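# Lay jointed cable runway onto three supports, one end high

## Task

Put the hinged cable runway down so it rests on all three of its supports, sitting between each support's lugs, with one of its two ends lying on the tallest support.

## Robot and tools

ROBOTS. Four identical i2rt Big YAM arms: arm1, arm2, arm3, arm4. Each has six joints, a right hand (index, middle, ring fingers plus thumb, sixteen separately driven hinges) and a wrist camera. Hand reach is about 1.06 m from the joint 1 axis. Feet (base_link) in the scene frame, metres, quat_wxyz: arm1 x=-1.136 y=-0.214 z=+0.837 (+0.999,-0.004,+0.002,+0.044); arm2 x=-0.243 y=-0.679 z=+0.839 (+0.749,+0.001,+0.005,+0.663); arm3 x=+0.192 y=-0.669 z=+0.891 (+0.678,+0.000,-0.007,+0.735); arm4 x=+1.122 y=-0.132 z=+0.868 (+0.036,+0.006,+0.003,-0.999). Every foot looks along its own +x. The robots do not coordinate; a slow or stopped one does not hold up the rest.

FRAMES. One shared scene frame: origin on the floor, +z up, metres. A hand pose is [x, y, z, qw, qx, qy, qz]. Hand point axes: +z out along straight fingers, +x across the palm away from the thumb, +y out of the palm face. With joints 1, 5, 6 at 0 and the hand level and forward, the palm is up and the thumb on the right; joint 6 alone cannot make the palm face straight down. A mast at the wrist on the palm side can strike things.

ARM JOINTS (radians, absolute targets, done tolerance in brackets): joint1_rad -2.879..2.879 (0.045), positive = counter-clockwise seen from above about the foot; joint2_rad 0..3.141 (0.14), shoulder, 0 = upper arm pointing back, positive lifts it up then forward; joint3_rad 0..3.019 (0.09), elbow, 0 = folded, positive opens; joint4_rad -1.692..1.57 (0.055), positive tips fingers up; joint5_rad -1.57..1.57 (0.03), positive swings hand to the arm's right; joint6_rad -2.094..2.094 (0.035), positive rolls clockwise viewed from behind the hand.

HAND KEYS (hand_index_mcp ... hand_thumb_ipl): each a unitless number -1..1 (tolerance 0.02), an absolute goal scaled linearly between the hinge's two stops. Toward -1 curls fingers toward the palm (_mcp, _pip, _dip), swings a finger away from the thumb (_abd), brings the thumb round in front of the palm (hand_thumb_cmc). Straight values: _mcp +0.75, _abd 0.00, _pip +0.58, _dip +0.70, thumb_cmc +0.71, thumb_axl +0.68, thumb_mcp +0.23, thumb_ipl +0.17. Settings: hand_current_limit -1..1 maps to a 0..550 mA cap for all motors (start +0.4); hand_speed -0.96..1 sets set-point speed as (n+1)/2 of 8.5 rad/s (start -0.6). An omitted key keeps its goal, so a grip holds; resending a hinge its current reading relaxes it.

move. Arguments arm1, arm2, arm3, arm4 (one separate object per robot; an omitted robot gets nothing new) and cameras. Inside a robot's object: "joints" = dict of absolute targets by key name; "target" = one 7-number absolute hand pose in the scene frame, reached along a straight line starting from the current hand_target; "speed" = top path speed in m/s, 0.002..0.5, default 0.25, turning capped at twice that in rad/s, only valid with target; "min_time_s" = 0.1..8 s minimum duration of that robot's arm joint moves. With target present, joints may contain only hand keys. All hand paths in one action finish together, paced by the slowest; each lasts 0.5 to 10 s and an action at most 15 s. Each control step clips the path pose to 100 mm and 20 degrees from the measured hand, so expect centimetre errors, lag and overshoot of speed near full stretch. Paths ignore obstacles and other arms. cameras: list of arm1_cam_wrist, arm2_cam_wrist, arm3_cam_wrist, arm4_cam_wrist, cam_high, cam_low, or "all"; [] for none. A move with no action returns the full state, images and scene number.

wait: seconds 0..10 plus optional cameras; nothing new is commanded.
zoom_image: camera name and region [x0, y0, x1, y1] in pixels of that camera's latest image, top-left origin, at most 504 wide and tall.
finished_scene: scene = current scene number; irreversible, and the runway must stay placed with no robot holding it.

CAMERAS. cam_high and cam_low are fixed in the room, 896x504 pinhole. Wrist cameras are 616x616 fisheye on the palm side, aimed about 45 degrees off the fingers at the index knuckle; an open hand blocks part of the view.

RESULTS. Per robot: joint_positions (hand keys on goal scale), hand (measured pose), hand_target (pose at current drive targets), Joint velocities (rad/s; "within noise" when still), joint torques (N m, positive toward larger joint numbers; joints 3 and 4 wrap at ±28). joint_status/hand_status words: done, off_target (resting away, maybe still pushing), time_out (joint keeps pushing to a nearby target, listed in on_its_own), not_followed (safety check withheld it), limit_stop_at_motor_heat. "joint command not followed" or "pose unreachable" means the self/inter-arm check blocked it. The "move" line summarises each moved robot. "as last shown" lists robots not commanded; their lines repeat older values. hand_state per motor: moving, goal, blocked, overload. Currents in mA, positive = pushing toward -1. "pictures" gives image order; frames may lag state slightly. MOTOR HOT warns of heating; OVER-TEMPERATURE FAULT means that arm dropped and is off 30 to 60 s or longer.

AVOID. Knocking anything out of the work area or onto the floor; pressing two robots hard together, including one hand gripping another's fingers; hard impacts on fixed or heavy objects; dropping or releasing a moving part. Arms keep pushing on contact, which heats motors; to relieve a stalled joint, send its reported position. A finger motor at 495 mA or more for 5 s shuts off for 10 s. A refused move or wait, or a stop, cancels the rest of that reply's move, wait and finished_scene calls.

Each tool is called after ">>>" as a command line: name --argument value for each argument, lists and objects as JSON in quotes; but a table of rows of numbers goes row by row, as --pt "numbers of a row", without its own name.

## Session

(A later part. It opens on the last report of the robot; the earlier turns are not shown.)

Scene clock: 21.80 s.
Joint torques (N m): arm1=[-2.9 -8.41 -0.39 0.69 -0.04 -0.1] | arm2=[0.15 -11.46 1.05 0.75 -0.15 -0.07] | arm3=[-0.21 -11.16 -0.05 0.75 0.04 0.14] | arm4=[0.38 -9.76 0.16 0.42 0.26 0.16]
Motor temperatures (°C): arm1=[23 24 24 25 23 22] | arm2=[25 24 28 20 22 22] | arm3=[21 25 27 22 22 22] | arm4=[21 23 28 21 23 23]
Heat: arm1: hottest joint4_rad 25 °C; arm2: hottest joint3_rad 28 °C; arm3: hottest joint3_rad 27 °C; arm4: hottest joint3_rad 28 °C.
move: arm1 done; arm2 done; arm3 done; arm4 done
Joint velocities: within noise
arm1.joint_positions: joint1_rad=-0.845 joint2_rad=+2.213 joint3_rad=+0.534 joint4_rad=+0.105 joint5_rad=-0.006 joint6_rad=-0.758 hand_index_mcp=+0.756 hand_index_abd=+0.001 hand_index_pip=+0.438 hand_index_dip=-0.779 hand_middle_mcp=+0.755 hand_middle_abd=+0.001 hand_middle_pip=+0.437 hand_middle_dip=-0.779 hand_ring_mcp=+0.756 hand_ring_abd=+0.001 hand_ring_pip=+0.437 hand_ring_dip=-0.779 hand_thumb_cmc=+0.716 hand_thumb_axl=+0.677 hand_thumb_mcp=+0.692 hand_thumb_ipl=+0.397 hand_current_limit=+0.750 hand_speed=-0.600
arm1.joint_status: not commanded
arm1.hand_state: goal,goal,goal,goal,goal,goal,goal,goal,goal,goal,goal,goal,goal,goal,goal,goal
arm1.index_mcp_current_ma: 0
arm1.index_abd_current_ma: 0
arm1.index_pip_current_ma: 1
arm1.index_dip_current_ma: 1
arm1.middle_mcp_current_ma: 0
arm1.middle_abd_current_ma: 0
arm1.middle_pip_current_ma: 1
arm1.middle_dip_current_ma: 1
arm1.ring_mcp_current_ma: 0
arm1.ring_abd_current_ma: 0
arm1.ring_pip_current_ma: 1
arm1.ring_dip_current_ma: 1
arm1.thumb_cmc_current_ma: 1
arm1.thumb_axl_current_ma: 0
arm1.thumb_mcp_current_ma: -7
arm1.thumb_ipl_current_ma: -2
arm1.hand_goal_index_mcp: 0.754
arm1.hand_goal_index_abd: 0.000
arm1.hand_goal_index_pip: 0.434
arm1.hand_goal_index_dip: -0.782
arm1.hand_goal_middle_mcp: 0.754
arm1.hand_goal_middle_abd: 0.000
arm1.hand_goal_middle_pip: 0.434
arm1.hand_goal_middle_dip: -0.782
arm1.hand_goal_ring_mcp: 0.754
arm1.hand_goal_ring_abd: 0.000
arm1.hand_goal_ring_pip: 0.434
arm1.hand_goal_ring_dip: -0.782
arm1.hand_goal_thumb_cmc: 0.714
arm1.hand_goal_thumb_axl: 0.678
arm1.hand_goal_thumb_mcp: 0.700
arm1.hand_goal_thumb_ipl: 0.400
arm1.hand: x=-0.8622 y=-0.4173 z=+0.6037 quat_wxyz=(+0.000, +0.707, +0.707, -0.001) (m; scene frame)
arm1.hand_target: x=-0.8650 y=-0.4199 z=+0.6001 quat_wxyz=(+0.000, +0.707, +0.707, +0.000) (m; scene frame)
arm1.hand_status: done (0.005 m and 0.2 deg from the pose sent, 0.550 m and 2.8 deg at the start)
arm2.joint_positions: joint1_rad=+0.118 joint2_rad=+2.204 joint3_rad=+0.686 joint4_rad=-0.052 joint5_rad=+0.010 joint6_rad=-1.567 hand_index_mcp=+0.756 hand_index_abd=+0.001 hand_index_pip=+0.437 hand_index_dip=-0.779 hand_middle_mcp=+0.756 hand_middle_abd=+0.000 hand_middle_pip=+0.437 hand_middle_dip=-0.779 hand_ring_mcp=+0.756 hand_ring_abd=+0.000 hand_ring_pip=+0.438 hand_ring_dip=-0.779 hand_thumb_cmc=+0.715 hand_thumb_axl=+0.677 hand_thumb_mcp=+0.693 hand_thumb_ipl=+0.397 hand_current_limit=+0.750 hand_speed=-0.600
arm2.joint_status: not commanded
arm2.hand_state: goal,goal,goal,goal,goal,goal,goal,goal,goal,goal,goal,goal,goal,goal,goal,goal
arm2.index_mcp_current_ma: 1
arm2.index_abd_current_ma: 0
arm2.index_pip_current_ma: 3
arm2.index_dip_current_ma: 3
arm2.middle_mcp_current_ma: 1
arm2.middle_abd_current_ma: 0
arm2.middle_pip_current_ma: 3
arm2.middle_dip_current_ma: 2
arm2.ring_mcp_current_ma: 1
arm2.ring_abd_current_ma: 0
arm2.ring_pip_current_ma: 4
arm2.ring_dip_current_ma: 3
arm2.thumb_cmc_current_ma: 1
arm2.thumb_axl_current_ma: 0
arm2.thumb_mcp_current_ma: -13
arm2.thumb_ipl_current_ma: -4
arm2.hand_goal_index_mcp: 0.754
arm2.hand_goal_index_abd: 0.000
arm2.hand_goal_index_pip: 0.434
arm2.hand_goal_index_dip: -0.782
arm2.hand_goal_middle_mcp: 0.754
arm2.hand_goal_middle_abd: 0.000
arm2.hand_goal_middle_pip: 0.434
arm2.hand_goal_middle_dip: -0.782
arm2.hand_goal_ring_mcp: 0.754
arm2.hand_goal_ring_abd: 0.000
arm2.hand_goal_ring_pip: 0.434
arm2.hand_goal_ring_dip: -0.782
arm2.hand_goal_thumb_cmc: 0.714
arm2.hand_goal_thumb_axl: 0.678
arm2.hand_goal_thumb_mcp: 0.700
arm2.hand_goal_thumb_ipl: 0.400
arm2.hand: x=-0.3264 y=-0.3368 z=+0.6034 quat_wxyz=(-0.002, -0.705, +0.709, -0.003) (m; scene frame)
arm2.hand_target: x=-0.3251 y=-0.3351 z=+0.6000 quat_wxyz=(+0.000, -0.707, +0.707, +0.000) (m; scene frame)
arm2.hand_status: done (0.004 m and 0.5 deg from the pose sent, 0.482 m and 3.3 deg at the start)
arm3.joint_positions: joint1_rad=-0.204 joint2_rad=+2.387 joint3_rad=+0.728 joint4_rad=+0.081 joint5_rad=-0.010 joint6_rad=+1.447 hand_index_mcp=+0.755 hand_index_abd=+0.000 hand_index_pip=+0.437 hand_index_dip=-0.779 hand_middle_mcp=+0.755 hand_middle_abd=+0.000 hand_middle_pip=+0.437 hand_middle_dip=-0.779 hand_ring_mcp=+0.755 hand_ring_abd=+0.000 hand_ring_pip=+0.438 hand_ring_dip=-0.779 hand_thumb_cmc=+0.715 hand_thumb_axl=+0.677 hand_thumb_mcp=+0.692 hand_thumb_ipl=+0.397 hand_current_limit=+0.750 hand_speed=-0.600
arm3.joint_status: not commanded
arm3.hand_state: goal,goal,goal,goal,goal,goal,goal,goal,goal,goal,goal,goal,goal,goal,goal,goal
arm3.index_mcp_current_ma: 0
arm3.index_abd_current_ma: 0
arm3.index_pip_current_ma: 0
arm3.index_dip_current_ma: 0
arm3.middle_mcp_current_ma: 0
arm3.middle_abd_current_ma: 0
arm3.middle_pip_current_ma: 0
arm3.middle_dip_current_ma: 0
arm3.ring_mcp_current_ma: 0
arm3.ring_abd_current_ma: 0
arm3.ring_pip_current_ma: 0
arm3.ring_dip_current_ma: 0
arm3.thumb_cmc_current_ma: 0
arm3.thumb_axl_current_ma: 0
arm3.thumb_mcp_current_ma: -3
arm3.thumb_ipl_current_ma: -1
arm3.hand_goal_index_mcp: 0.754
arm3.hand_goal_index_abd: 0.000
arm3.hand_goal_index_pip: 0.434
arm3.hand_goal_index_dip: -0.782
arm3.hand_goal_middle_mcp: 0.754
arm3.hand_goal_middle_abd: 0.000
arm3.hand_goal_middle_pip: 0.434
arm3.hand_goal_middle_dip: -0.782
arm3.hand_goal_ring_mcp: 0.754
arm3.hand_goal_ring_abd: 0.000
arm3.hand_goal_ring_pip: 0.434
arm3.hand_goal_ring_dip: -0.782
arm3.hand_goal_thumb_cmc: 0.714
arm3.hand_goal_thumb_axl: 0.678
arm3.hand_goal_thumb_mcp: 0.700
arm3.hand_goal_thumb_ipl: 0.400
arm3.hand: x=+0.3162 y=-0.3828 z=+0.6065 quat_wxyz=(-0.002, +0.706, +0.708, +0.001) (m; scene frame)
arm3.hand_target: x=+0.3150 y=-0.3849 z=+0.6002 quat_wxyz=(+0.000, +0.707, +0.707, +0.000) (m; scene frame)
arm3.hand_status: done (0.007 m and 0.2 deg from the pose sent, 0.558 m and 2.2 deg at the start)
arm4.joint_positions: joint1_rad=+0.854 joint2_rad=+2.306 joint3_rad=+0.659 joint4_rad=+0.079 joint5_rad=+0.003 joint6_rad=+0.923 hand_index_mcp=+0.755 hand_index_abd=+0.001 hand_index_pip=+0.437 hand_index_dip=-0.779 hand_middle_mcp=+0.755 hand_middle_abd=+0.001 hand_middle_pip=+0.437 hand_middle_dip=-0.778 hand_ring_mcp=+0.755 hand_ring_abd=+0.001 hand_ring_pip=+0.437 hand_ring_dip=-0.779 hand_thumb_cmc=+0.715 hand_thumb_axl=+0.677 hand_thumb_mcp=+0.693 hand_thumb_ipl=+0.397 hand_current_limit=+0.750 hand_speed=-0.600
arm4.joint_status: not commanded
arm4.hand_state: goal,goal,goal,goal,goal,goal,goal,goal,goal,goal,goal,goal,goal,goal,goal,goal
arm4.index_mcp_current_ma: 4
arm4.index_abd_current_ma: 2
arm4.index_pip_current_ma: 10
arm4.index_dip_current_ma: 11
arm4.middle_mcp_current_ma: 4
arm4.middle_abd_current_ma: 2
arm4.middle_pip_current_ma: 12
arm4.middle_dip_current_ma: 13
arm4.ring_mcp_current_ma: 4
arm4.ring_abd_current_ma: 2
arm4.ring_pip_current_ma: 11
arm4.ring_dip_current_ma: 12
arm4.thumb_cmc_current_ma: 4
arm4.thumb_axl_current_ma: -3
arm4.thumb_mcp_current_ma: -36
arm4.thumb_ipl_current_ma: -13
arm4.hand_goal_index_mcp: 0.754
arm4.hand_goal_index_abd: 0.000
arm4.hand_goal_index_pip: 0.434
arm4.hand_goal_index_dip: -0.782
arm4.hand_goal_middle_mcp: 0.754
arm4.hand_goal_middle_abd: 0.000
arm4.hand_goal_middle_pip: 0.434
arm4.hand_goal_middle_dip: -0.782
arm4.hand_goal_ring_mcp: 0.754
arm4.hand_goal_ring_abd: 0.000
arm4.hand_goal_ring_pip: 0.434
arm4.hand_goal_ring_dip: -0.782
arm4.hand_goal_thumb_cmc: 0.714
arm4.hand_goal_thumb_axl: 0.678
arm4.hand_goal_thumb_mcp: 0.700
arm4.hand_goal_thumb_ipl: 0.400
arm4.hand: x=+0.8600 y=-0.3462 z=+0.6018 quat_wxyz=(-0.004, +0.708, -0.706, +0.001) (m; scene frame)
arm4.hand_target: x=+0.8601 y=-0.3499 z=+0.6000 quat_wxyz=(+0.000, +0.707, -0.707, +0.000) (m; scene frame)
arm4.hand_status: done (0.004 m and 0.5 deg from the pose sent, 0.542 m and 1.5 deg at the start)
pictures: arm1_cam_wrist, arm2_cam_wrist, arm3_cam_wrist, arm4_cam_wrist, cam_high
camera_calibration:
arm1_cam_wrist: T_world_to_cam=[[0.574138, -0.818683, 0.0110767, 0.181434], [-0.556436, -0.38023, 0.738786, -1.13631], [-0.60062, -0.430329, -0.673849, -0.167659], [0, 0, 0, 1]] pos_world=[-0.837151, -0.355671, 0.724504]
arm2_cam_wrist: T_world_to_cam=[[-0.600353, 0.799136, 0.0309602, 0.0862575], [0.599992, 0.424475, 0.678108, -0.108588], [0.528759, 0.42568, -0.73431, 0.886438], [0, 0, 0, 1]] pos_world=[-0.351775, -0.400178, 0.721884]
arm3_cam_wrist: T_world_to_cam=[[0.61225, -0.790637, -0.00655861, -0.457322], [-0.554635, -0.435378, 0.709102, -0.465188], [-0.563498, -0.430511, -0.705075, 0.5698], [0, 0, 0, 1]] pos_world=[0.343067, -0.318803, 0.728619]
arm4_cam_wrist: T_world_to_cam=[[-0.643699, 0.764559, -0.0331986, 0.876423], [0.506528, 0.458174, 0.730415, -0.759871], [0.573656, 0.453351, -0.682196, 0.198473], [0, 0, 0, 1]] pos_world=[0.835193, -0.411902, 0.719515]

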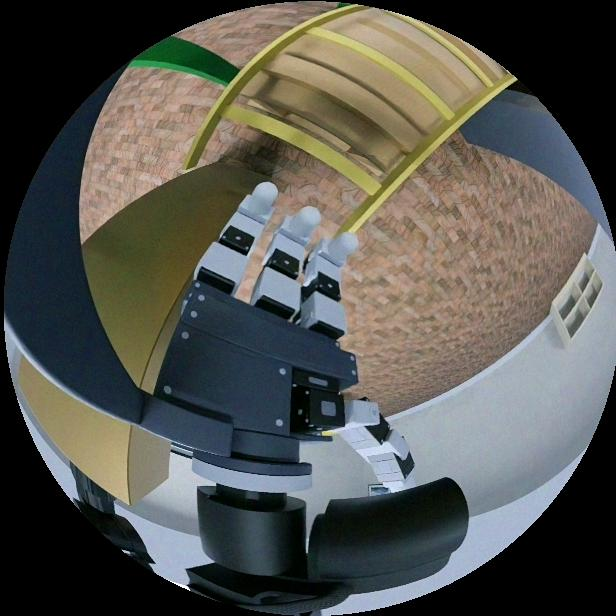

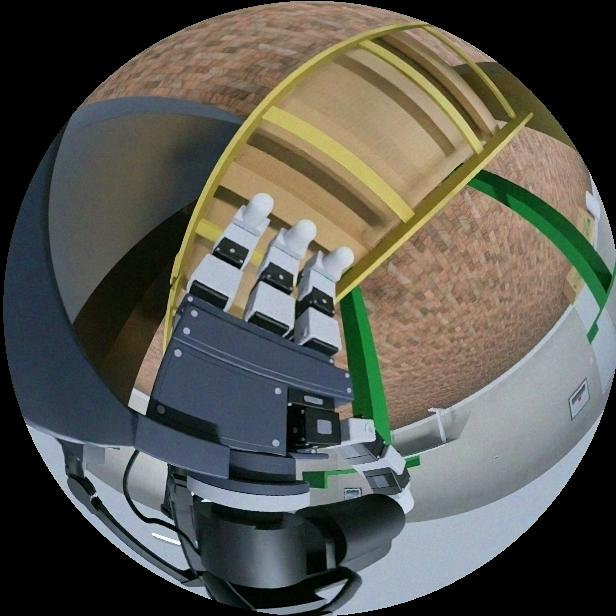

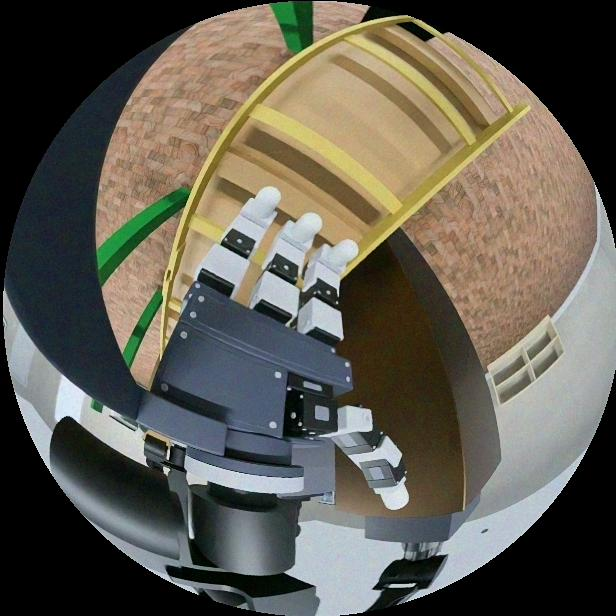

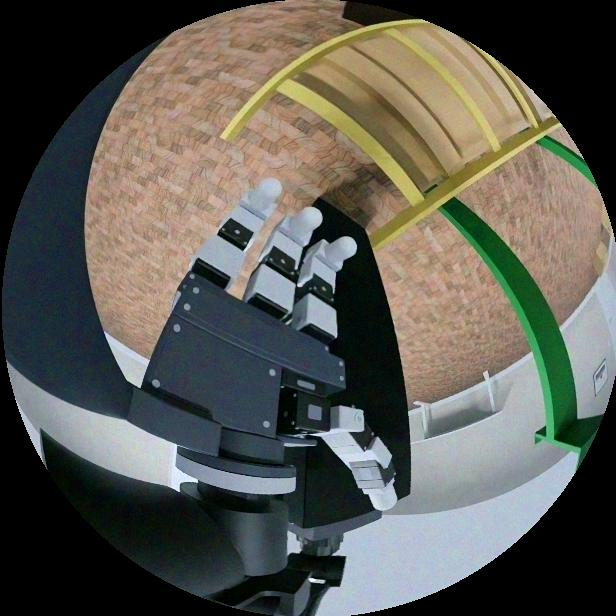

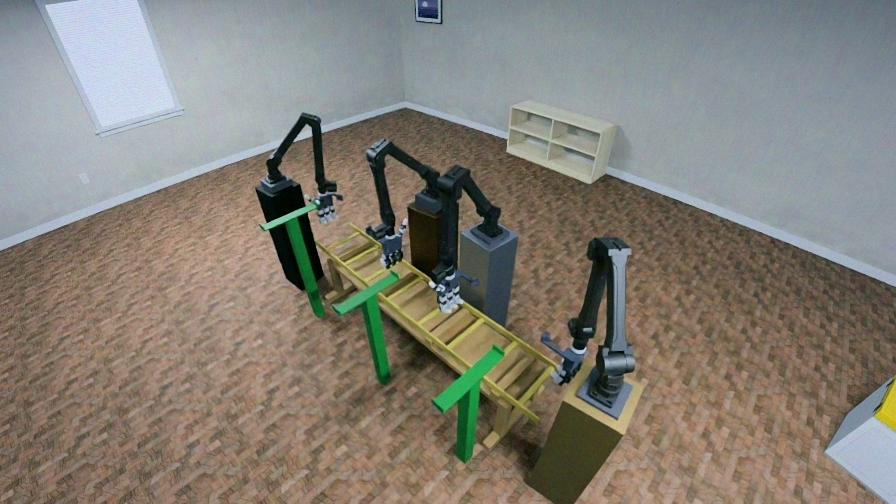

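>>> zoom_image --camera "arm2_cam_wrist" --region '[170, 20, 470, 320]'

>>> zoom_image --camera "arm3_cam_wrist" --region '[150, 20, 450, 320]'

>>> zoom_image --camera "arm4_cam_wrist" --region '[200, 20, 500, 320]'

>>> zoom_image --camera "arm1_cam_wrist" --region '[150, 0, 450, 300]'

Scaled by 1.680 from the camera's 616x616 image, which has a finer 880x880 frame.

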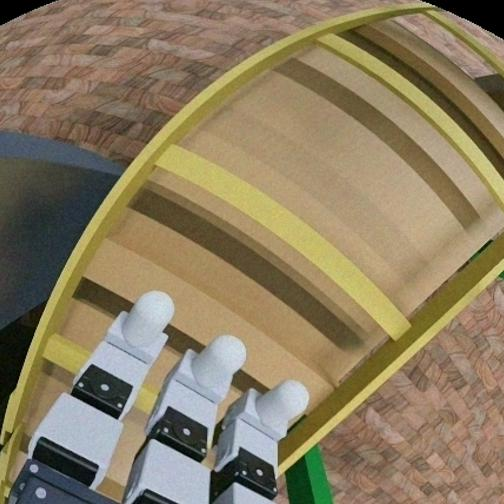

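Scaled by 1.680 from the camera's 616x616 image, which has a finer 880x880 frame.

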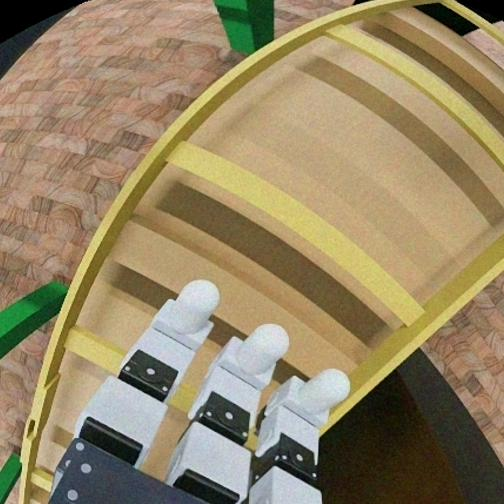

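Scaled by 1.680 from the camera's 616x616 image, which has a finer 880x880 frame.

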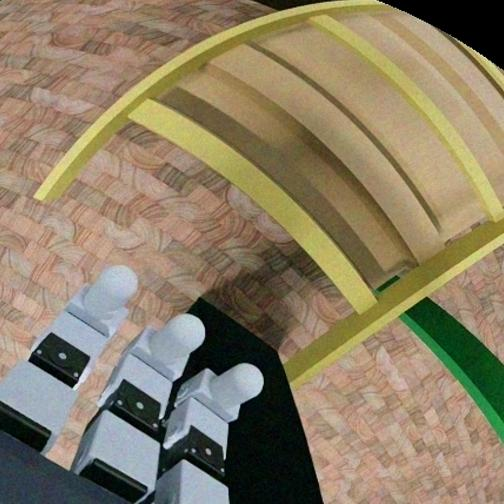

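Scaled by 1.680 from the camera's 616x616 image, which has a finer 880x880 frame.

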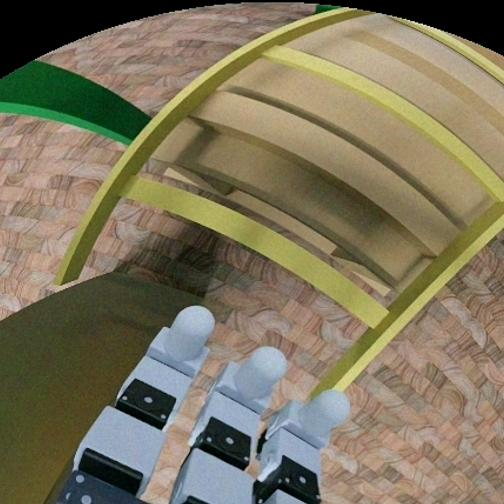

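>>> move --arm2 '{"joints": {"joint6_rad": 1.85, "hand_index_dip": -0.5, "hand_middle_dip": -0.5, "hand_ring_dip": -0.5}, "min_time_s": 2.5}' --arm3 '{"joints": {"joint6_rad": -1.85, "hand_index_dip": -0.5, "hand_middle_dip": -0.5, "hand_ring_dip": -0.5}, "min_time_s": 2.5}' --arm1 '{"target": [-0.866, -0.405, 0.50, 0, 0.7071, 0.7071, 0], "speed": 0.15}' --arm4 '{"target": [0.804, -0.365, 0.51, 0, 0.7071, -0.7071, 0], "speed": 0.15}' --cameras '["arm1_cam_wrist", "arm4_cam_wrist"]'

Scene clock: 29.40 s.
Joint torques (N m): arm1=[-0.5 -10.29 -2.54 0.66 -0.06 0.2] | arm2=[0.21 -11.4 0.94 0.58 0.04 0.15] | arm3=[-0.21 -11.22 0.03 0.81 -0.21 -0.02] | arm4=[-1.14 -11.46 0.24 0.12 0.19 -0.08]
Motor temperatures (°C): arm1=[23 24 23 25 23 22] | arm2=[25 24 28 20 22 22] | arm3=[21 25 27 22 22 22] | arm4=[21 23 28 21 23 23]
Heat: arm1: hottest joint4_rad 25 °C; arm2: hottest joint3_rad 28 °C; arm3: hottest joint3_rad 27 °C; arm4: hottest joint3_rad 28 °C.
move: arm1 done; arm2 done; arm3 done; arm4 done
Joint velocities: within noise
arm1.joint_positions: joint1_rad=-0.835 joint2_rad=+2.587 joint3_rad=+0.674 joint4_rad=+0.336 joint5_rad=-0.006 joint6_rad=-0.748 hand_index_mcp=+0.756 hand_index_abd=+0.001 hand_index_pip=+0.438 hand_index_dip=-0.779 hand_middle_mcp=+0.755 hand_middle_abd=+0.001 hand_middle_pip=+0.437 hand_middle_dip=-0.779 hand_ring_mcp=+0.756 hand_ring_abd=+0.001 hand_ring_pip=+0.437 hand_ring_dip=-0.779 hand_thumb_cmc=+0.716 hand_thumb_axl=+0.677 hand_thumb_mcp=+0.692 hand_thumb_ipl=+0.397 hand_current_limit=+0.750 hand_speed=-0.600
arm1.joint_status: not commanded
arm1.hand_state: goal,goal,goal,goal,goal,goal,goal,goal,goal,goal,goal,goal,goal,goal,goal,goal
arm1.index_mcp_current_ma: 0
arm1.index_abd_current_ma: 0
arm1.index_pip_current_ma: 1
arm1.index_dip_current_ma: 1
arm1.middle_mcp_current_ma: 0
arm1.middle_abd_current_ma: 0
arm1.middle_pip_current_ma: 1
arm1.middle_dip_current_ma: 1
arm1.ring_mcp_current_ma: 0
arm1.ring_abd_current_ma: 0
arm1.ring_pip_current_ma: 1
arm1.ring_dip_current_ma: 1
arm1.thumb_cmc_current_ma: 1
arm1.thumb_axl_current_ma: 0
arm1.thumb_mcp_current_ma: -7
arm1.thumb_ipl_current_ma: -2
arm1.hand_goal_index_mcp: 0.754
arm1.hand_goal_index_abd: 0.000
arm1.hand_goal_index_pip: 0.434
arm1.hand_goal_index_dip: -0.782
arm1.hand_goal_middle_mcp: 0.754
arm1.hand_goal_middle_abd: 0.000
arm1.hand_goal_middle_pip: 0.434
arm1.hand_goal_middle_dip: -0.782
arm1.hand_goal_ring_mcp: 0.754
arm1.hand_goal_ring_abd: 0.000
arm1.hand_goal_ring_pip: 0.434
arm1.hand_goal_ring_dip: -0.782
arm1.hand_goal_thumb_cmc: 0.714
arm1.hand_goal_thumb_axl: 0.678
arm1.hand_goal_thumb_mcp: 0.700
arm1.hand_goal_thumb_ipl: 0.400
arm1.hand: x=-0.8682 y=-0.4090 z=+0.5027 quat_wxyz=(-0.001, +0.707, +0.707, -0.001) (m; scene frame)
arm1.hand_target: x=-0.8661 y=-0.4050 z=+0.5000 quat_wxyz=(+0.000, +0.707, +0.707, +0.000) (m; scene frame)
arm1.hand_status: done (0.005 m and 0.2 deg from the pose sent, 0.104 m and 0.2 deg at the start)
arm2.joint_positions: joint1_rad=+0.118 joint2_rad=+2.204 joint3_rad=+0.686 joint4_rad=-0.052 joint5_rad=+0.010 joint6_rad=+1.836 hand_index_mcp=+0.756 hand_index_abd=+0.001 hand_index_pip=+0.437 hand_index_dip=-0.502 hand_middle_mcp=+0.756 hand_middle_abd=+0.000 hand_middle_pip=+0.437 hand_middle_dip=-0.502 hand_ring_mcp=+0.756 hand_ring_abd=+0.000 hand_ring_pip=+0.438 hand_ring_dip=-0.503 hand_thumb_cmc=+0.715 hand_thumb_axl=+0.677 hand_thumb_mcp=+0.693 hand_thumb_ipl=+0.397 hand_current_limit=+0.750 hand_speed=-0.600
arm2.joint_status: all done
arm2.hand_state: goal,goal,goal,goal,goal,goal,goal,goal,goal,goal,goal,goal,goal,goal,goal,goal
arm2.index_mcp_current_ma: 1
arm2.index_abd_current_ma: 0
arm2.index_pip_current_ma: 3
arm2.index_dip_current_ma: -2
arm2.middle_mcp_current_ma: 1
arm2.middle_abd_current_ma: 0
arm2.middle_pip_current_ma: 3
arm2.middle_dip_current_ma: -2
arm2.ring_mcp_current_ma: 1
arm2.ring_abd_current_ma: 0
arm2.ring_pip_current_ma: 4
arm2.ring_dip_current_ma: -2
arm2.thumb_cmc_current_ma: 1
arm2.thumb_axl_current_ma: 0
arm2.thumb_mcp_current_ma: -13
arm2.thumb_ipl_current_ma: -4
arm2.hand_goal_index_mcp: 0.754
arm2.hand_goal_index_abd: 0.000
arm2.hand_goal_index_pip: 0.434
arm2.hand_goal_index_dip: -0.500
arm2.hand_goal_middle_mcp: 0.754
arm2.hand_goal_middle_abd: 0.000
arm2.hand_goal_middle_pip: 0.434
arm2.hand_goal_middle_dip: -0.500
arm2.hand_goal_ring_mcp: 0.754
arm2.hand_goal_ring_abd: 0.000
arm2.hand_goal_ring_pip: 0.434
arm2.hand_goal_ring_dip: -0.500
arm2.hand_goal_thumb_cmc: 0.714
arm2.hand_goal_thumb_axl: 0.678
arm2.hand_goal_thumb_mcp: 0.700
arm2.hand_goal_thumb_ipl: 0.400
arm2.hand: x=-0.1656 y=-0.4044 z=+0.6040 quat_wxyz=(+0.003, +0.795, +0.606, -0.001) (m; scene frame)
arm2.hand_target: x=-0.1650 y=-0.4037 z=+0.6001 quat_wxyz=(+0.000, +0.801, +0.598, +0.000) (m; scene frame)
arm2.hand_status: not commanded
arm3.joint_positions: joint1_rad=-0.204 joint2_rad=+2.387 joint3_rad=+0.728 joint4_rad=+0.081 joint5_rad=-0.010 joint6_rad=-1.841 hand_index_mcp=+0.755 hand_index_abd=+0.000 hand_index_pip=+0.437 hand_index_dip=-0.503 hand_middle_mcp=+0.755 hand_middle_abd=+0.000 hand_middle_pip=+0.437 hand_middle_dip=-0.502 hand_ring_mcp=+0.755 hand_ring_abd=+0.000 hand_ring_pip=+0.438 hand_ring_dip=-0.502 hand_thumb_cmc=+0.715 hand_thumb_axl=+0.677 hand_thumb_mcp=+0.692 hand_thumb_ipl=+0.397 hand_current_limit=+0.750 hand_speed=-0.600
arm3.joint_status: all done
arm3.hand_state: goal,goal,goal,goal,goal,goal,goal,goal,goal,goal,goal,goal,goal,goal,goal,goal
arm3.index_mcp_current_ma: 0
arm3.index_abd_current_ma: 0
arm3.index_pip_current_ma: 0
arm3.index_dip_current_ma: 0
arm3.middle_mcp_current_ma: 0
arm3.middle_abd_current_ma: 0
arm3.middle_pip_current_ma: 0
arm3.middle_dip_current_ma: 0
arm3.ring_mcp_current_ma: 0
arm3.ring_abd_current_ma: 0
arm3.ring_pip_current_ma: 0
arm3.ring_dip_current_ma: 0
arm3.thumb_cmc_current_ma: 0
arm3.thumb_axl_current_ma: 0
arm3.thumb_mcp_current_ma: -3
arm3.thumb_ipl_current_ma: -1
arm3.hand_goal_index_mcp: 0.754
arm3.hand_goal_index_abd: 0.000
arm3.hand_goal_index_pip: 0.434
arm3.hand_goal_index_dip: -0.500
arm3.hand_goal_middle_mcp: 0.754
arm3.hand_goal_middle_abd: 0.000
arm3.hand_goal_middle_pip: 0.434
arm3.hand_goal_middle_dip: -0.500
arm3.hand_goal_ring_mcp: 0.754
arm3.hand_goal_ring_abd: 0.000
arm3.hand_goal_ring_pip: 0.434
arm3.hand_goal_ring_dip: -0.500
arm3.hand_goal_thumb_cmc: 0.714
arm3.hand_goal_thumb_axl: 0.678
arm3.hand_goal_thumb_mcp: 0.700
arm3.hand_goal_thumb_ipl: 0.400
arm3.hand: x=+0.1437 y=-0.3503 z=+0.6067 quat_wxyz=(+0.001, -0.757, +0.653, +0.001) (m; scene frame)
arm3.hand_target: x=+0.1424 y=-0.3534 z=+0.6002 quat_wxyz=(+0.000, -0.762, +0.648, +0.000) (m; scene frame)
arm3.hand_status: not commanded
arm4.joint_positions: joint1_rad=+0.768 joint2_rad=+2.575 joint3_rad=+0.921 joint4_rad=+0.095 joint5_rad=+0.003 joint6_rad=+0.843 hand_index_mcp=+0.755 hand_index_abd=+0.001 hand_index_pip=+0.437 hand_index_dip=-0.779 hand_middle_mcp=+0.755 hand_middle_abd=+0.001 hand_middle_pip=+0.437 hand_middle_dip=-0.778 hand_ring_mcp=+0.755 hand_ring_abd=+0.001 hand_ring_pip=+0.437 hand_ring_dip=-0.779 hand_thumb_cmc=+0.715 hand_thumb_axl=+0.677 hand_thumb_mcp=+0.693 hand_thumb_ipl=+0.397 hand_current_limit=+0.750 hand_speed=-0.600
arm4.joint_status: not commanded
arm4.hand_state: goal,goal,goal,goal,goal,goal,goal,goal,goal,goal,goal,goal,goal,goal,goal,goal
arm4.index_mcp_current_ma: 4
arm4.index_abd_current_ma: 2
arm4.index_pip_current_ma: 10
arm4.index_dip_current_ma: 11
arm4.middle_mcp_current_ma: 4
arm4.middle_abd_current_ma: 2
arm4.middle_pip_current_ma: 12
arm4.middle_dip_current_ma: 13
arm4.ring_mcp_current_ma: 4
arm4.ring_abd_current_ma: 2
arm4.ring_pip_current_ma: 11
arm4.ring_dip_current_ma: 12
arm4.thumb_cmc_current_ma: 4
arm4.thumb_axl_current_ma: -3
arm4.thumb_mcp_current_ma: -36
arm4.thumb_ipl_current_ma: -13
arm4.hand_goal_index_mcp: 0.754
arm4.hand_goal_index_abd: 0.000
arm4.hand_goal_index_pip: 0.434
arm4.hand_goal_index_dip: -0.782
arm4.hand_goal_middle_mcp: 0.754
arm4.hand_goal_middle_abd: 0.000
arm4.hand_goal_middle_pip: 0.434
arm4.hand_goal_middle_dip: -0.782
arm4.hand_goal_ring_mcp: 0.754
arm4.hand_goal_ring_abd: 0.000
arm4.hand_goal_ring_pip: 0.434
arm4.hand_goal_ring_dip: -0.782
arm4.hand_goal_thumb_cmc: 0.714
arm4.hand_goal_thumb_axl: 0.678
arm4.hand_goal_thumb_mcp: 0.700
arm4.hand_goal_thumb_ipl: 0.400
arm4.hand: x=+0.8074 y=-0.3665 z=+0.5124 quat_wxyz=(+0.000, +0.706, -0.708, +0.001) (m; scene frame)
arm4.hand_target: x=+0.8040 y=-0.3650 z=+0.5101 quat_wxyz=(+0.000, +0.707, -0.707, +0.000) (m; scene frame)
arm4.hand_status: done (0.004 m and 0.2 deg from the pose sent, 0.109 m and 0.5 deg at the start)
pictures: arm1_cam_wrist, arm4_cam_wrist
camera_calibration:
arm1_cam_wrist: T_world_to_cam=[[0.574784, -0.81825, 0.00952105, 0.194317], [-0.555284, -0.381464, 0.739016, -1.06146], [-0.601068, -0.430062, -0.67362, -0.236159], [0, 0, 0, 1]] pos_world=[-0.843051, -0.347472, 0.623505]
arm4_cam_wrist: T_world_to_cam=[[-0.639482, 0.768073, -0.0335785, 0.853168], [0.513288, 0.459054, 0.725124, -0.661006], [0.572363, 0.446468, -0.687799, 0.178182], [0, 0, 0, 1]] pos_world=[0.782887, -0.43141, 0.630513]

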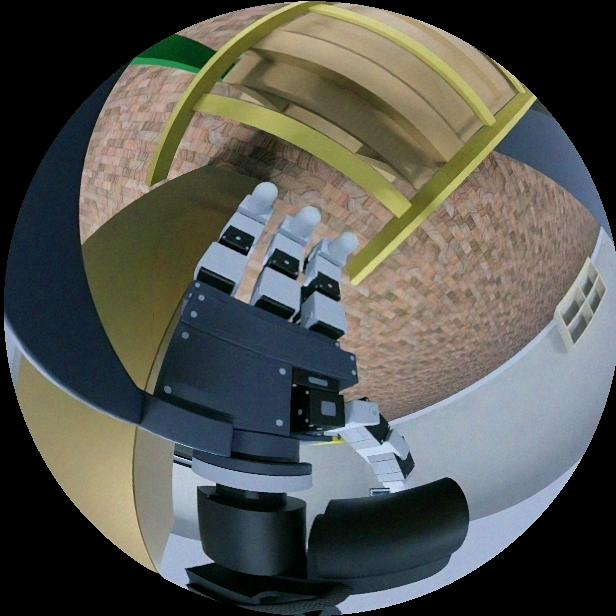

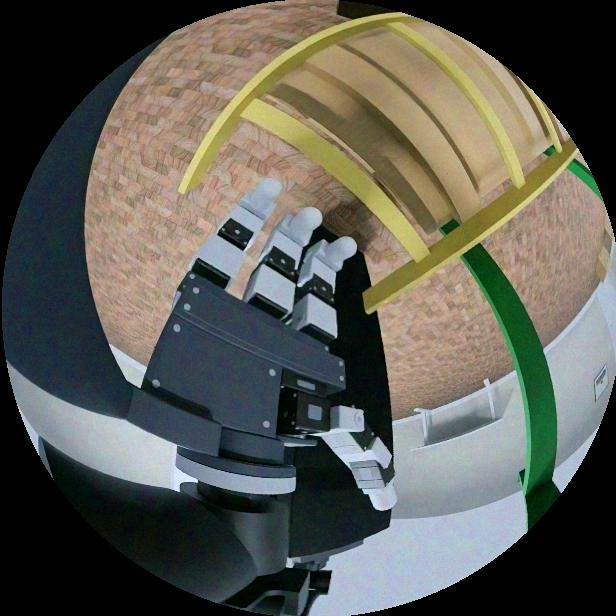

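>>> move --arm2 '{"target": [-0.40, -0.380, 0.50, 0, 0.6691, 0.7431, 0], "speed": 0.2}' --arm3 '{"target": [0.375, -0.325, 0.50, 0, -0.6691, 0.7431, 0], "speed": 0.2}' --arm1 '{"target": [-0.868, -0.405, 0.40, 0, 0.7071, 0.7071, 0], "speed": 0.1}' --arm4 '{"target": [0.823, -0.367, 0.41, 0, 0.7071, -0.7071, 0], "speed": 0.1}' --cameras '["arm1_cam_wrist", "arm2_cam_wrist", "arm3_cam_wrist", "arm4_cam_wrist"]'

Scene clock: 32.37 s.
Joint torques (N m): arm1=[-0.62 -10.64 -3.14 0.69 -0.06 0.18] | arm2=[0.56 -14.04 1.37 -0.29 -0.01 0.18] | arm3=[-0.38 -14.21 1.54 -0.14 -0.11 0.01] | arm4=[0.62 -11.58 -0.61 0.43 0.19 0.16]
Motor temperatures (°C): arm1=[23 24 23 25 23 22] | arm2=[25 24 28 20 22 22] | arm3=[21 25 27 22 22 22] | arm4=[21 23 27 21 23 23]
Heat: arm1: hottest joint4_rad 25 °C; arm2: hottest joint3_rad 28 °C; arm3: hottest joint3_rad 27 °C; arm4: hottest joint3_rad 27 °C.
move: arm1 done; arm2 off_target; arm3 off_target; arm4 done
Joint velocities: within noise
arm1.joint_positions: joint1_rad=-0.835 joint2_rad=+2.881 joint3_rad=+0.896 joint4_rad=+0.410 joint5_rad=-0.006 joint6_rad=-0.748 hand_index_mcp=+0.756 hand_index_abd=+0.001 hand_index_pip=+0.438 hand_index_dip=-0.779 hand_middle_mcp=+0.755 hand_middle_abd=+0.001 hand_middle_pip=+0.437 hand_middle_dip=-0.779 hand_ring_mcp=+0.756 hand_ring_abd=+0.001 hand_ring_pip=+0.437 hand_ring_dip=-0.779 hand_thumb_cmc=+0.716 hand_thumb_axl=+0.677 hand_thumb_mcp=+0.692 hand_thumb_ipl=+0.397 hand_current_limit=+0.750 hand_speed=-0.600
arm1.joint_status: not commanded
arm1.hand_state: goal,goal,goal,goal,goal,goal,goal,goal,goal,goal,goal,goal,goal,goal,goal,goal
arm1.index_mcp_current_ma: 0
arm1.index_abd_current_ma: 0
arm1.index_pip_current_ma: 1
arm1.index_dip_current_ma: 1
arm1.middle_mcp_current_ma: 0
arm1.middle_abd_current_ma: 0
arm1.middle_pip_current_ma: 1
arm1.middle_dip_current_ma: 1
arm1.ring_mcp_current_ma: 0
arm1.ring_abd_current_ma: 0
arm1.ring_pip_current_ma: 1
arm1.ring_dip_current_ma: 1
arm1.thumb_cmc_current_ma: 1
arm1.thumb_axl_current_ma: 0
arm1.thumb_mcp_current_ma: -7
arm1.thumb_ipl_current_ma: -2
arm1.hand_goal_index_mcp: 0.754
arm1.hand_goal_index_abd: 0.000
arm1.hand_goal_index_pip: 0.434
arm1.hand_goal_index_dip: -0.782
arm1.hand_goal_middle_mcp: 0.754
arm1.hand_goal_middle_abd: 0.000
arm1.hand_goal_middle_pip: 0.434
arm1.hand_goal_middle_dip: -0.782
arm1.hand_goal_ring_mcp: 0.754
arm1.hand_goal_ring_abd: 0.000
arm1.hand_goal_ring_pip: 0.434
arm1.hand_goal_ring_dip: -0.782
arm1.hand_goal_thumb_cmc: 0.714
arm1.hand_goal_thumb_axl: 0.678
arm1.hand_goal_thumb_mcp: 0.700
arm1.hand_goal_thumb_ipl: 0.400
arm1.hand: x=-0.8683 y=-0.4100 z=+0.4033 quat_wxyz=(+0.000, +0.707, +0.707, -0.001) (m; scene frame)
arm1.hand_target: x=-0.8681 y=-0.4050 z=+0.4001 quat_wxyz=(+0.000, +0.707, +0.707, +0.000) (m; scene frame)
arm1.hand_status: done (0.006 m and 0.2 deg from the pose sent, 0.103 m and 0.2 deg at the start)
arm2.joint_positions: joint1_rad=+0.778 joint2_rad=+2.517 joint3_rad=+1.014 joint4_rad=-0.048 joint5_rad=-0.010 joint6_rad=+2.066 hand_index_mcp=+0.755 hand_index_abd=+0.001 hand_index_pip=+0.437 hand_index_dip=-0.502 hand_middle_mcp=+0.755 hand_middle_abd=+0.000 hand_middle_pip=+0.437 hand_middle_dip=-0.502 hand_ring_mcp=+0.755 hand_ring_abd=+0.000 hand_ring_pip=+0.437 hand_ring_dip=-0.503 hand_thumb_cmc=+0.715 hand_thumb_axl=+0.677 hand_thumb_mcp=+0.693 hand_thumb_ipl=+0.397 hand_current_limit=+0.750 hand_speed=-0.600
arm2.joint_status: not commanded
arm2.hand_state: goal,goal,goal,goal,goal,goal,goal,goal,goal,goal,goal,goal,goal,goal,goal,goal
arm2.index_mcp_current_ma: 1
arm2.index_abd_current_ma: 0
arm2.index_pip_current_ma: 3
arm2.index_dip_current_ma: -2
arm2.middle_mcp_current_ma: 1
arm2.middle_abd_current_ma: 0
arm2.middle_pip_current_ma: 3
arm2.middle_dip_current_ma: -2
arm2.ring_mcp_current_ma: 1
arm2.ring_abd_current_ma: 0
arm2.ring_pip_current_ma: 3
arm2.ring_dip_current_ma: -2
arm2.thumb_cmc_current_ma: 1
arm2.thumb_axl_current_ma: 0
arm2.thumb_mcp_current_ma: -13
arm2.thumb_ipl_current_ma: -4
arm2.hand_goal_index_mcp: 0.754
arm2.hand_goal_index_abd: 0.000
arm2.hand_goal_index_pip: 0.434
arm2.hand_goal_index_dip: -0.500
arm2.hand_goal_middle_mcp: 0.754
arm2.hand_goal_middle_abd: 0.000
arm2.hand_goal_middle_pip: 0.434
arm2.hand_goal_middle_dip: -0.500
arm2.hand_goal_ring_mcp: 0.754
arm2.hand_goal_ring_abd: 0.000
arm2.hand_goal_ring_pip: 0.434
arm2.hand_goal_ring_dip: -0.500
arm2.hand_goal_thumb_cmc: 0.714
arm2.hand_goal_thumb_axl: 0.678
arm2.hand_goal_thumb_mcp: 0.700
arm2.hand_goal_thumb_ipl: 0.400
arm2.hand: x=-0.4025 y=-0.3750 z=+0.5048 quat_wxyz=(-0.011, +0.648, +0.762, -0.008) (m; scene frame)
arm2.hand_target: x=-0.3996 y=-0.3797 z=+0.5001 quat_wxyz=(-0.003, +0.654, +0.757, -0.010) (m; scene frame)
arm2.hand_status: off_target (0.007 m and 3.6 deg from the pose sent, 0.258 m and 21.3 deg at the start; a joint's target at an end of its range on 34 of 63 steps)
arm3.joint_positions: joint1_rad=-0.775 joint2_rad=+2.662 joint3_rad=+1.138 joint4_rad=-0.032 joint5_rad=+0.019 joint6_rad=-2.097 hand_index_mcp=+0.755 hand_index_abd=+0.000 hand_index_pip=+0.437 hand_index_dip=-0.503 hand_middle_mcp=+0.755 hand_middle_abd=+0.000 hand_middle_pip=+0.437 hand_middle_dip=-0.502 hand_ring_mcp=+0.755 hand_ring_abd=+0.000 hand_ring_pip=+0.437 hand_ring_dip=-0.502 hand_thumb_cmc=+0.715 hand_thumb_axl=+0.677 hand_thumb_mcp=+0.692 hand_thumb_ipl=+0.397 hand_current_limit=+0.750 hand_speed=-0.600
arm3.joint_status: not commanded
arm3.hand_state: goal,goal,goal,goal,goal,goal,goal,goal,goal,goal,goal,goal,goal,goal,goal,goal
arm3.index_mcp_current_ma: 0
arm3.index_abd_current_ma: 0
arm3.index_pip_current_ma: 0
arm3.index_dip_current_ma: 0
arm3.middle_mcp_current_ma: 0
arm3.middle_abd_current_ma: 0
arm3.middle_pip_current_ma: 0
arm3.middle_dip_current_ma: 0
arm3.ring_mcp_current_ma: 0
arm3.ring_abd_current_ma: 0
arm3.ring_pip_current_ma: 0
arm3.ring_dip_current_ma: 0
arm3.thumb_cmc_current_ma: 0
arm3.thumb_axl_current_ma: 0
arm3.thumb_mcp_current_ma: -3
arm3.thumb_ipl_current_ma: -1
arm3.hand_goal_index_mcp: 0.754
arm3.hand_goal_index_abd: 0.000
arm3.hand_goal_index_pip: 0.434
arm3.hand_goal_index_dip: -0.500
arm3.hand_goal_middle_mcp: 0.754
arm3.hand_goal_middle_abd: 0.000
arm3.hand_goal_middle_pip: 0.434
arm3.hand_goal_middle_dip: -0.500
arm3.hand_goal_ring_mcp: 0.754
arm3.hand_goal_ring_abd: 0.000
arm3.hand_goal_ring_pip: 0.434
arm3.hand_goal_ring_dip: -0.500
arm3.hand_goal_thumb_cmc: 0.714
arm3.hand_goal_thumb_axl: 0.678
arm3.hand_goal_thumb_mcp: 0.700
arm3.hand_goal_thumb_ipl: 0.400
arm3.hand: x=+0.3814 y=-0.3156 z=+0.5104 quat_wxyz=(+0.016, -0.645, +0.764, -0.008) (m; scene frame)
arm3.hand_target: x=+0.3744 y=-0.3249 z=+0.5004 quat_wxyz=(+0.002, -0.649, +0.761, -0.012) (m; scene frame)
arm3.hand_status: off_target (0.015 m and 4.2 deg from the pose sent, 0.256 m and 14.4 deg at the start; a joint's target at an end of its range on 35 of 63 steps)
arm4.joint_positions: joint1_rad=+0.791 joint2_rad=+2.858 joint3_rad=+1.108 joint4_rad=+0.179 joint5_rad=+0.003 joint6_rad=+0.861 hand_index_mcp=+0.755 hand_index_abd=+0.001 hand_index_pip=+0.437 hand_index_dip=-0.779 hand_middle_mcp=+0.755 hand_middle_abd=+0.001 hand_middle_pip=+0.437 hand_middle_dip=-0.778 hand_ring_mcp=+0.755 hand_ring_abd=+0.001 hand_ring_pip=+0.437 hand_ring_dip=-0.779 hand_thumb_cmc=+0.715 hand_thumb_axl=+0.677 hand_thumb_mcp=+0.693 hand_thumb_ipl=+0.397 hand_current_limit=+0.750 hand_speed=-0.600
arm4.joint_status: not commanded
arm4.hand_state: goal,goal,goal,goal,goal,goal,goal,goal,goal,goal,goal,goal,goal,goal,goal,goal
arm4.index_mcp_current_ma: 4
arm4.index_abd_current_ma: 2
arm4.index_pip_current_ma: 10
arm4.index_dip_current_ma: 11
arm4.middle_mcp_current_ma: 4
arm4.middle_abd_current_ma: 2
arm4.middle_pip_current_ma: 12
arm4.middle_dip_current_ma: 13
arm4.ring_mcp_current_ma: 4
arm4.ring_abd_current_ma: 2
arm4.ring_pip_current_ma: 11
arm4.ring_dip_current_ma: 12
arm4.thumb_cmc_current_ma: 4
arm4.thumb_axl_current_ma: -3
arm4.thumb_mcp_current_ma: -36
arm4.thumb_ipl_current_ma: -13
arm4.hand_goal_index_mcp: 0.754
arm4.hand_goal_index_abd: 0.000
arm4.hand_goal_index_pip: 0.434
arm4.hand_goal_index_dip: -0.782
arm4.hand_goal_middle_mcp: 0.754
arm4.hand_goal_middle_abd: 0.000
arm4.hand_goal_middle_pip: 0.434
arm4.hand_goal_middle_dip: -0.782
arm4.hand_goal_ring_mcp: 0.754
arm4.hand_goal_ring_abd: 0.000
arm4.hand_goal_ring_pip: 0.434
arm4.hand_goal_ring_dip: -0.782
arm4.hand_goal_thumb_cmc: 0.714
arm4.hand_goal_thumb_axl: 0.678
arm4.hand_goal_thumb_mcp: 0.700
arm4.hand_goal_thumb_ipl: 0.400
arm4.hand: x=+0.8228 y=-0.3623 z=+0.4114 quat_wxyz=(-0.006, +0.708, -0.706, +0.001) (m; scene frame)
arm4.hand_target: x=+0.8231 y=-0.3670 z=+0.4101 quat_wxyz=(+0.000, +0.707, -0.707, +0.000) (m; scene frame)
arm4.hand_status: done (0.005 m and 0.7 deg from the pose sent, 0.104 m and 0.2 deg at the start)
pictures: arm1_cam_wrist, arm2_cam_wrist, arm3_cam_wrist, arm4_cam_wrist
camera_calibration:
arm1_cam_wrist: T_world_to_cam=[[0.574749, -0.818256, 0.0110015, 0.193892], [-0.556083, -0.380663, 0.738829, -0.988808], [-0.600363, -0.430759, -0.673803, -0.303238], [0, 0, 0, 1]] pos_world=[-0.843351, -0.348372, 0.524104]
arm2_cam_wrist: T_world_to_cam=[[0.726411, -0.687107, 0.0145359, 0.0591787], [-0.503027, -0.517152, 0.692473, -0.784323], [-0.468285, -0.510332, -0.721298, 0.111627], [0, 0, 0, 1]] pos_world=[-0.38525, -0.307985, 0.622779]
arm3_cam_wrist: T_world_to_cam=[[-0.469309, 0.882961, -0.011334, 0.498368], [0.595275, 0.325827, 0.734496, -0.542906], [0.652224, 0.337959, -0.678518, 0.333052], [0, 0, 0, 1]] pos_world=[0.339843, -0.375704, 0.630393]
arm4_cam_wrist: T_world_to_cam=[[-0.643063, 0.765147, -0.0319587, 0.857579], [0.505503, 0.455455, 0.732822, -0.595696], [0.575272, 0.455095, -0.67967, 0.0954442], [0, 0, 0, 1]] pos_world=[0.797696, -0.428297, 0.528816]

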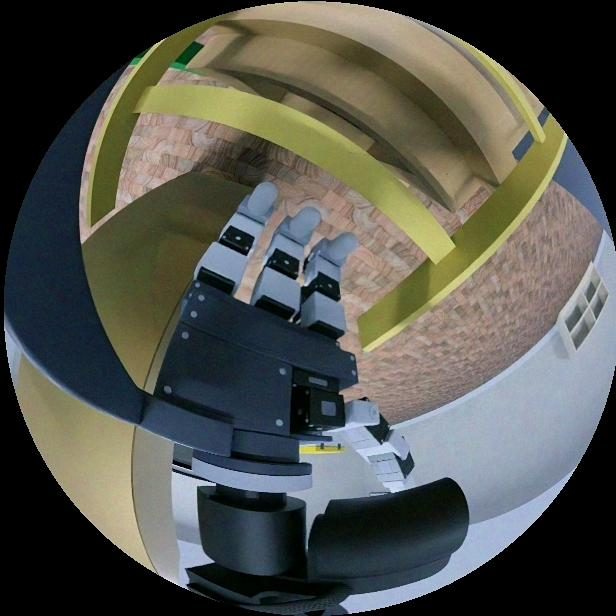

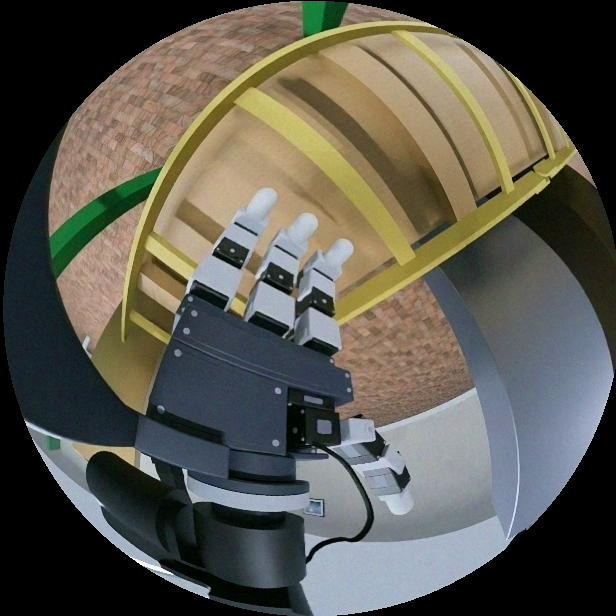

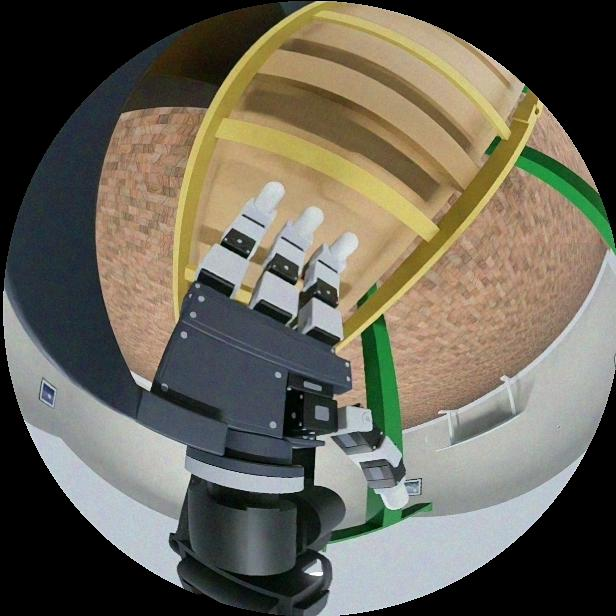

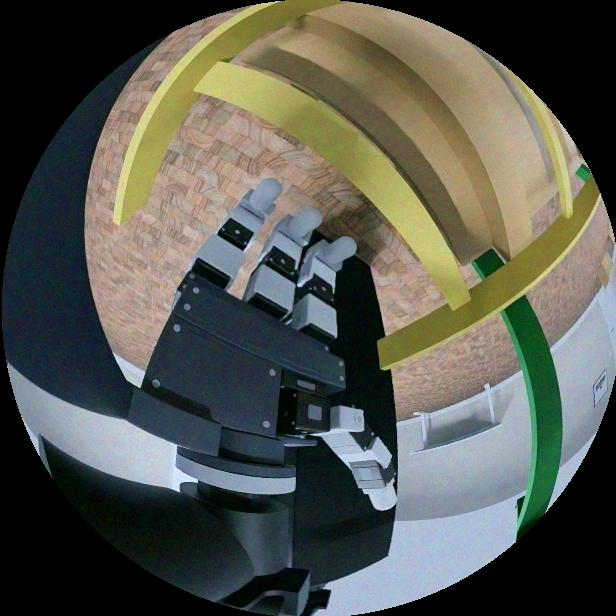

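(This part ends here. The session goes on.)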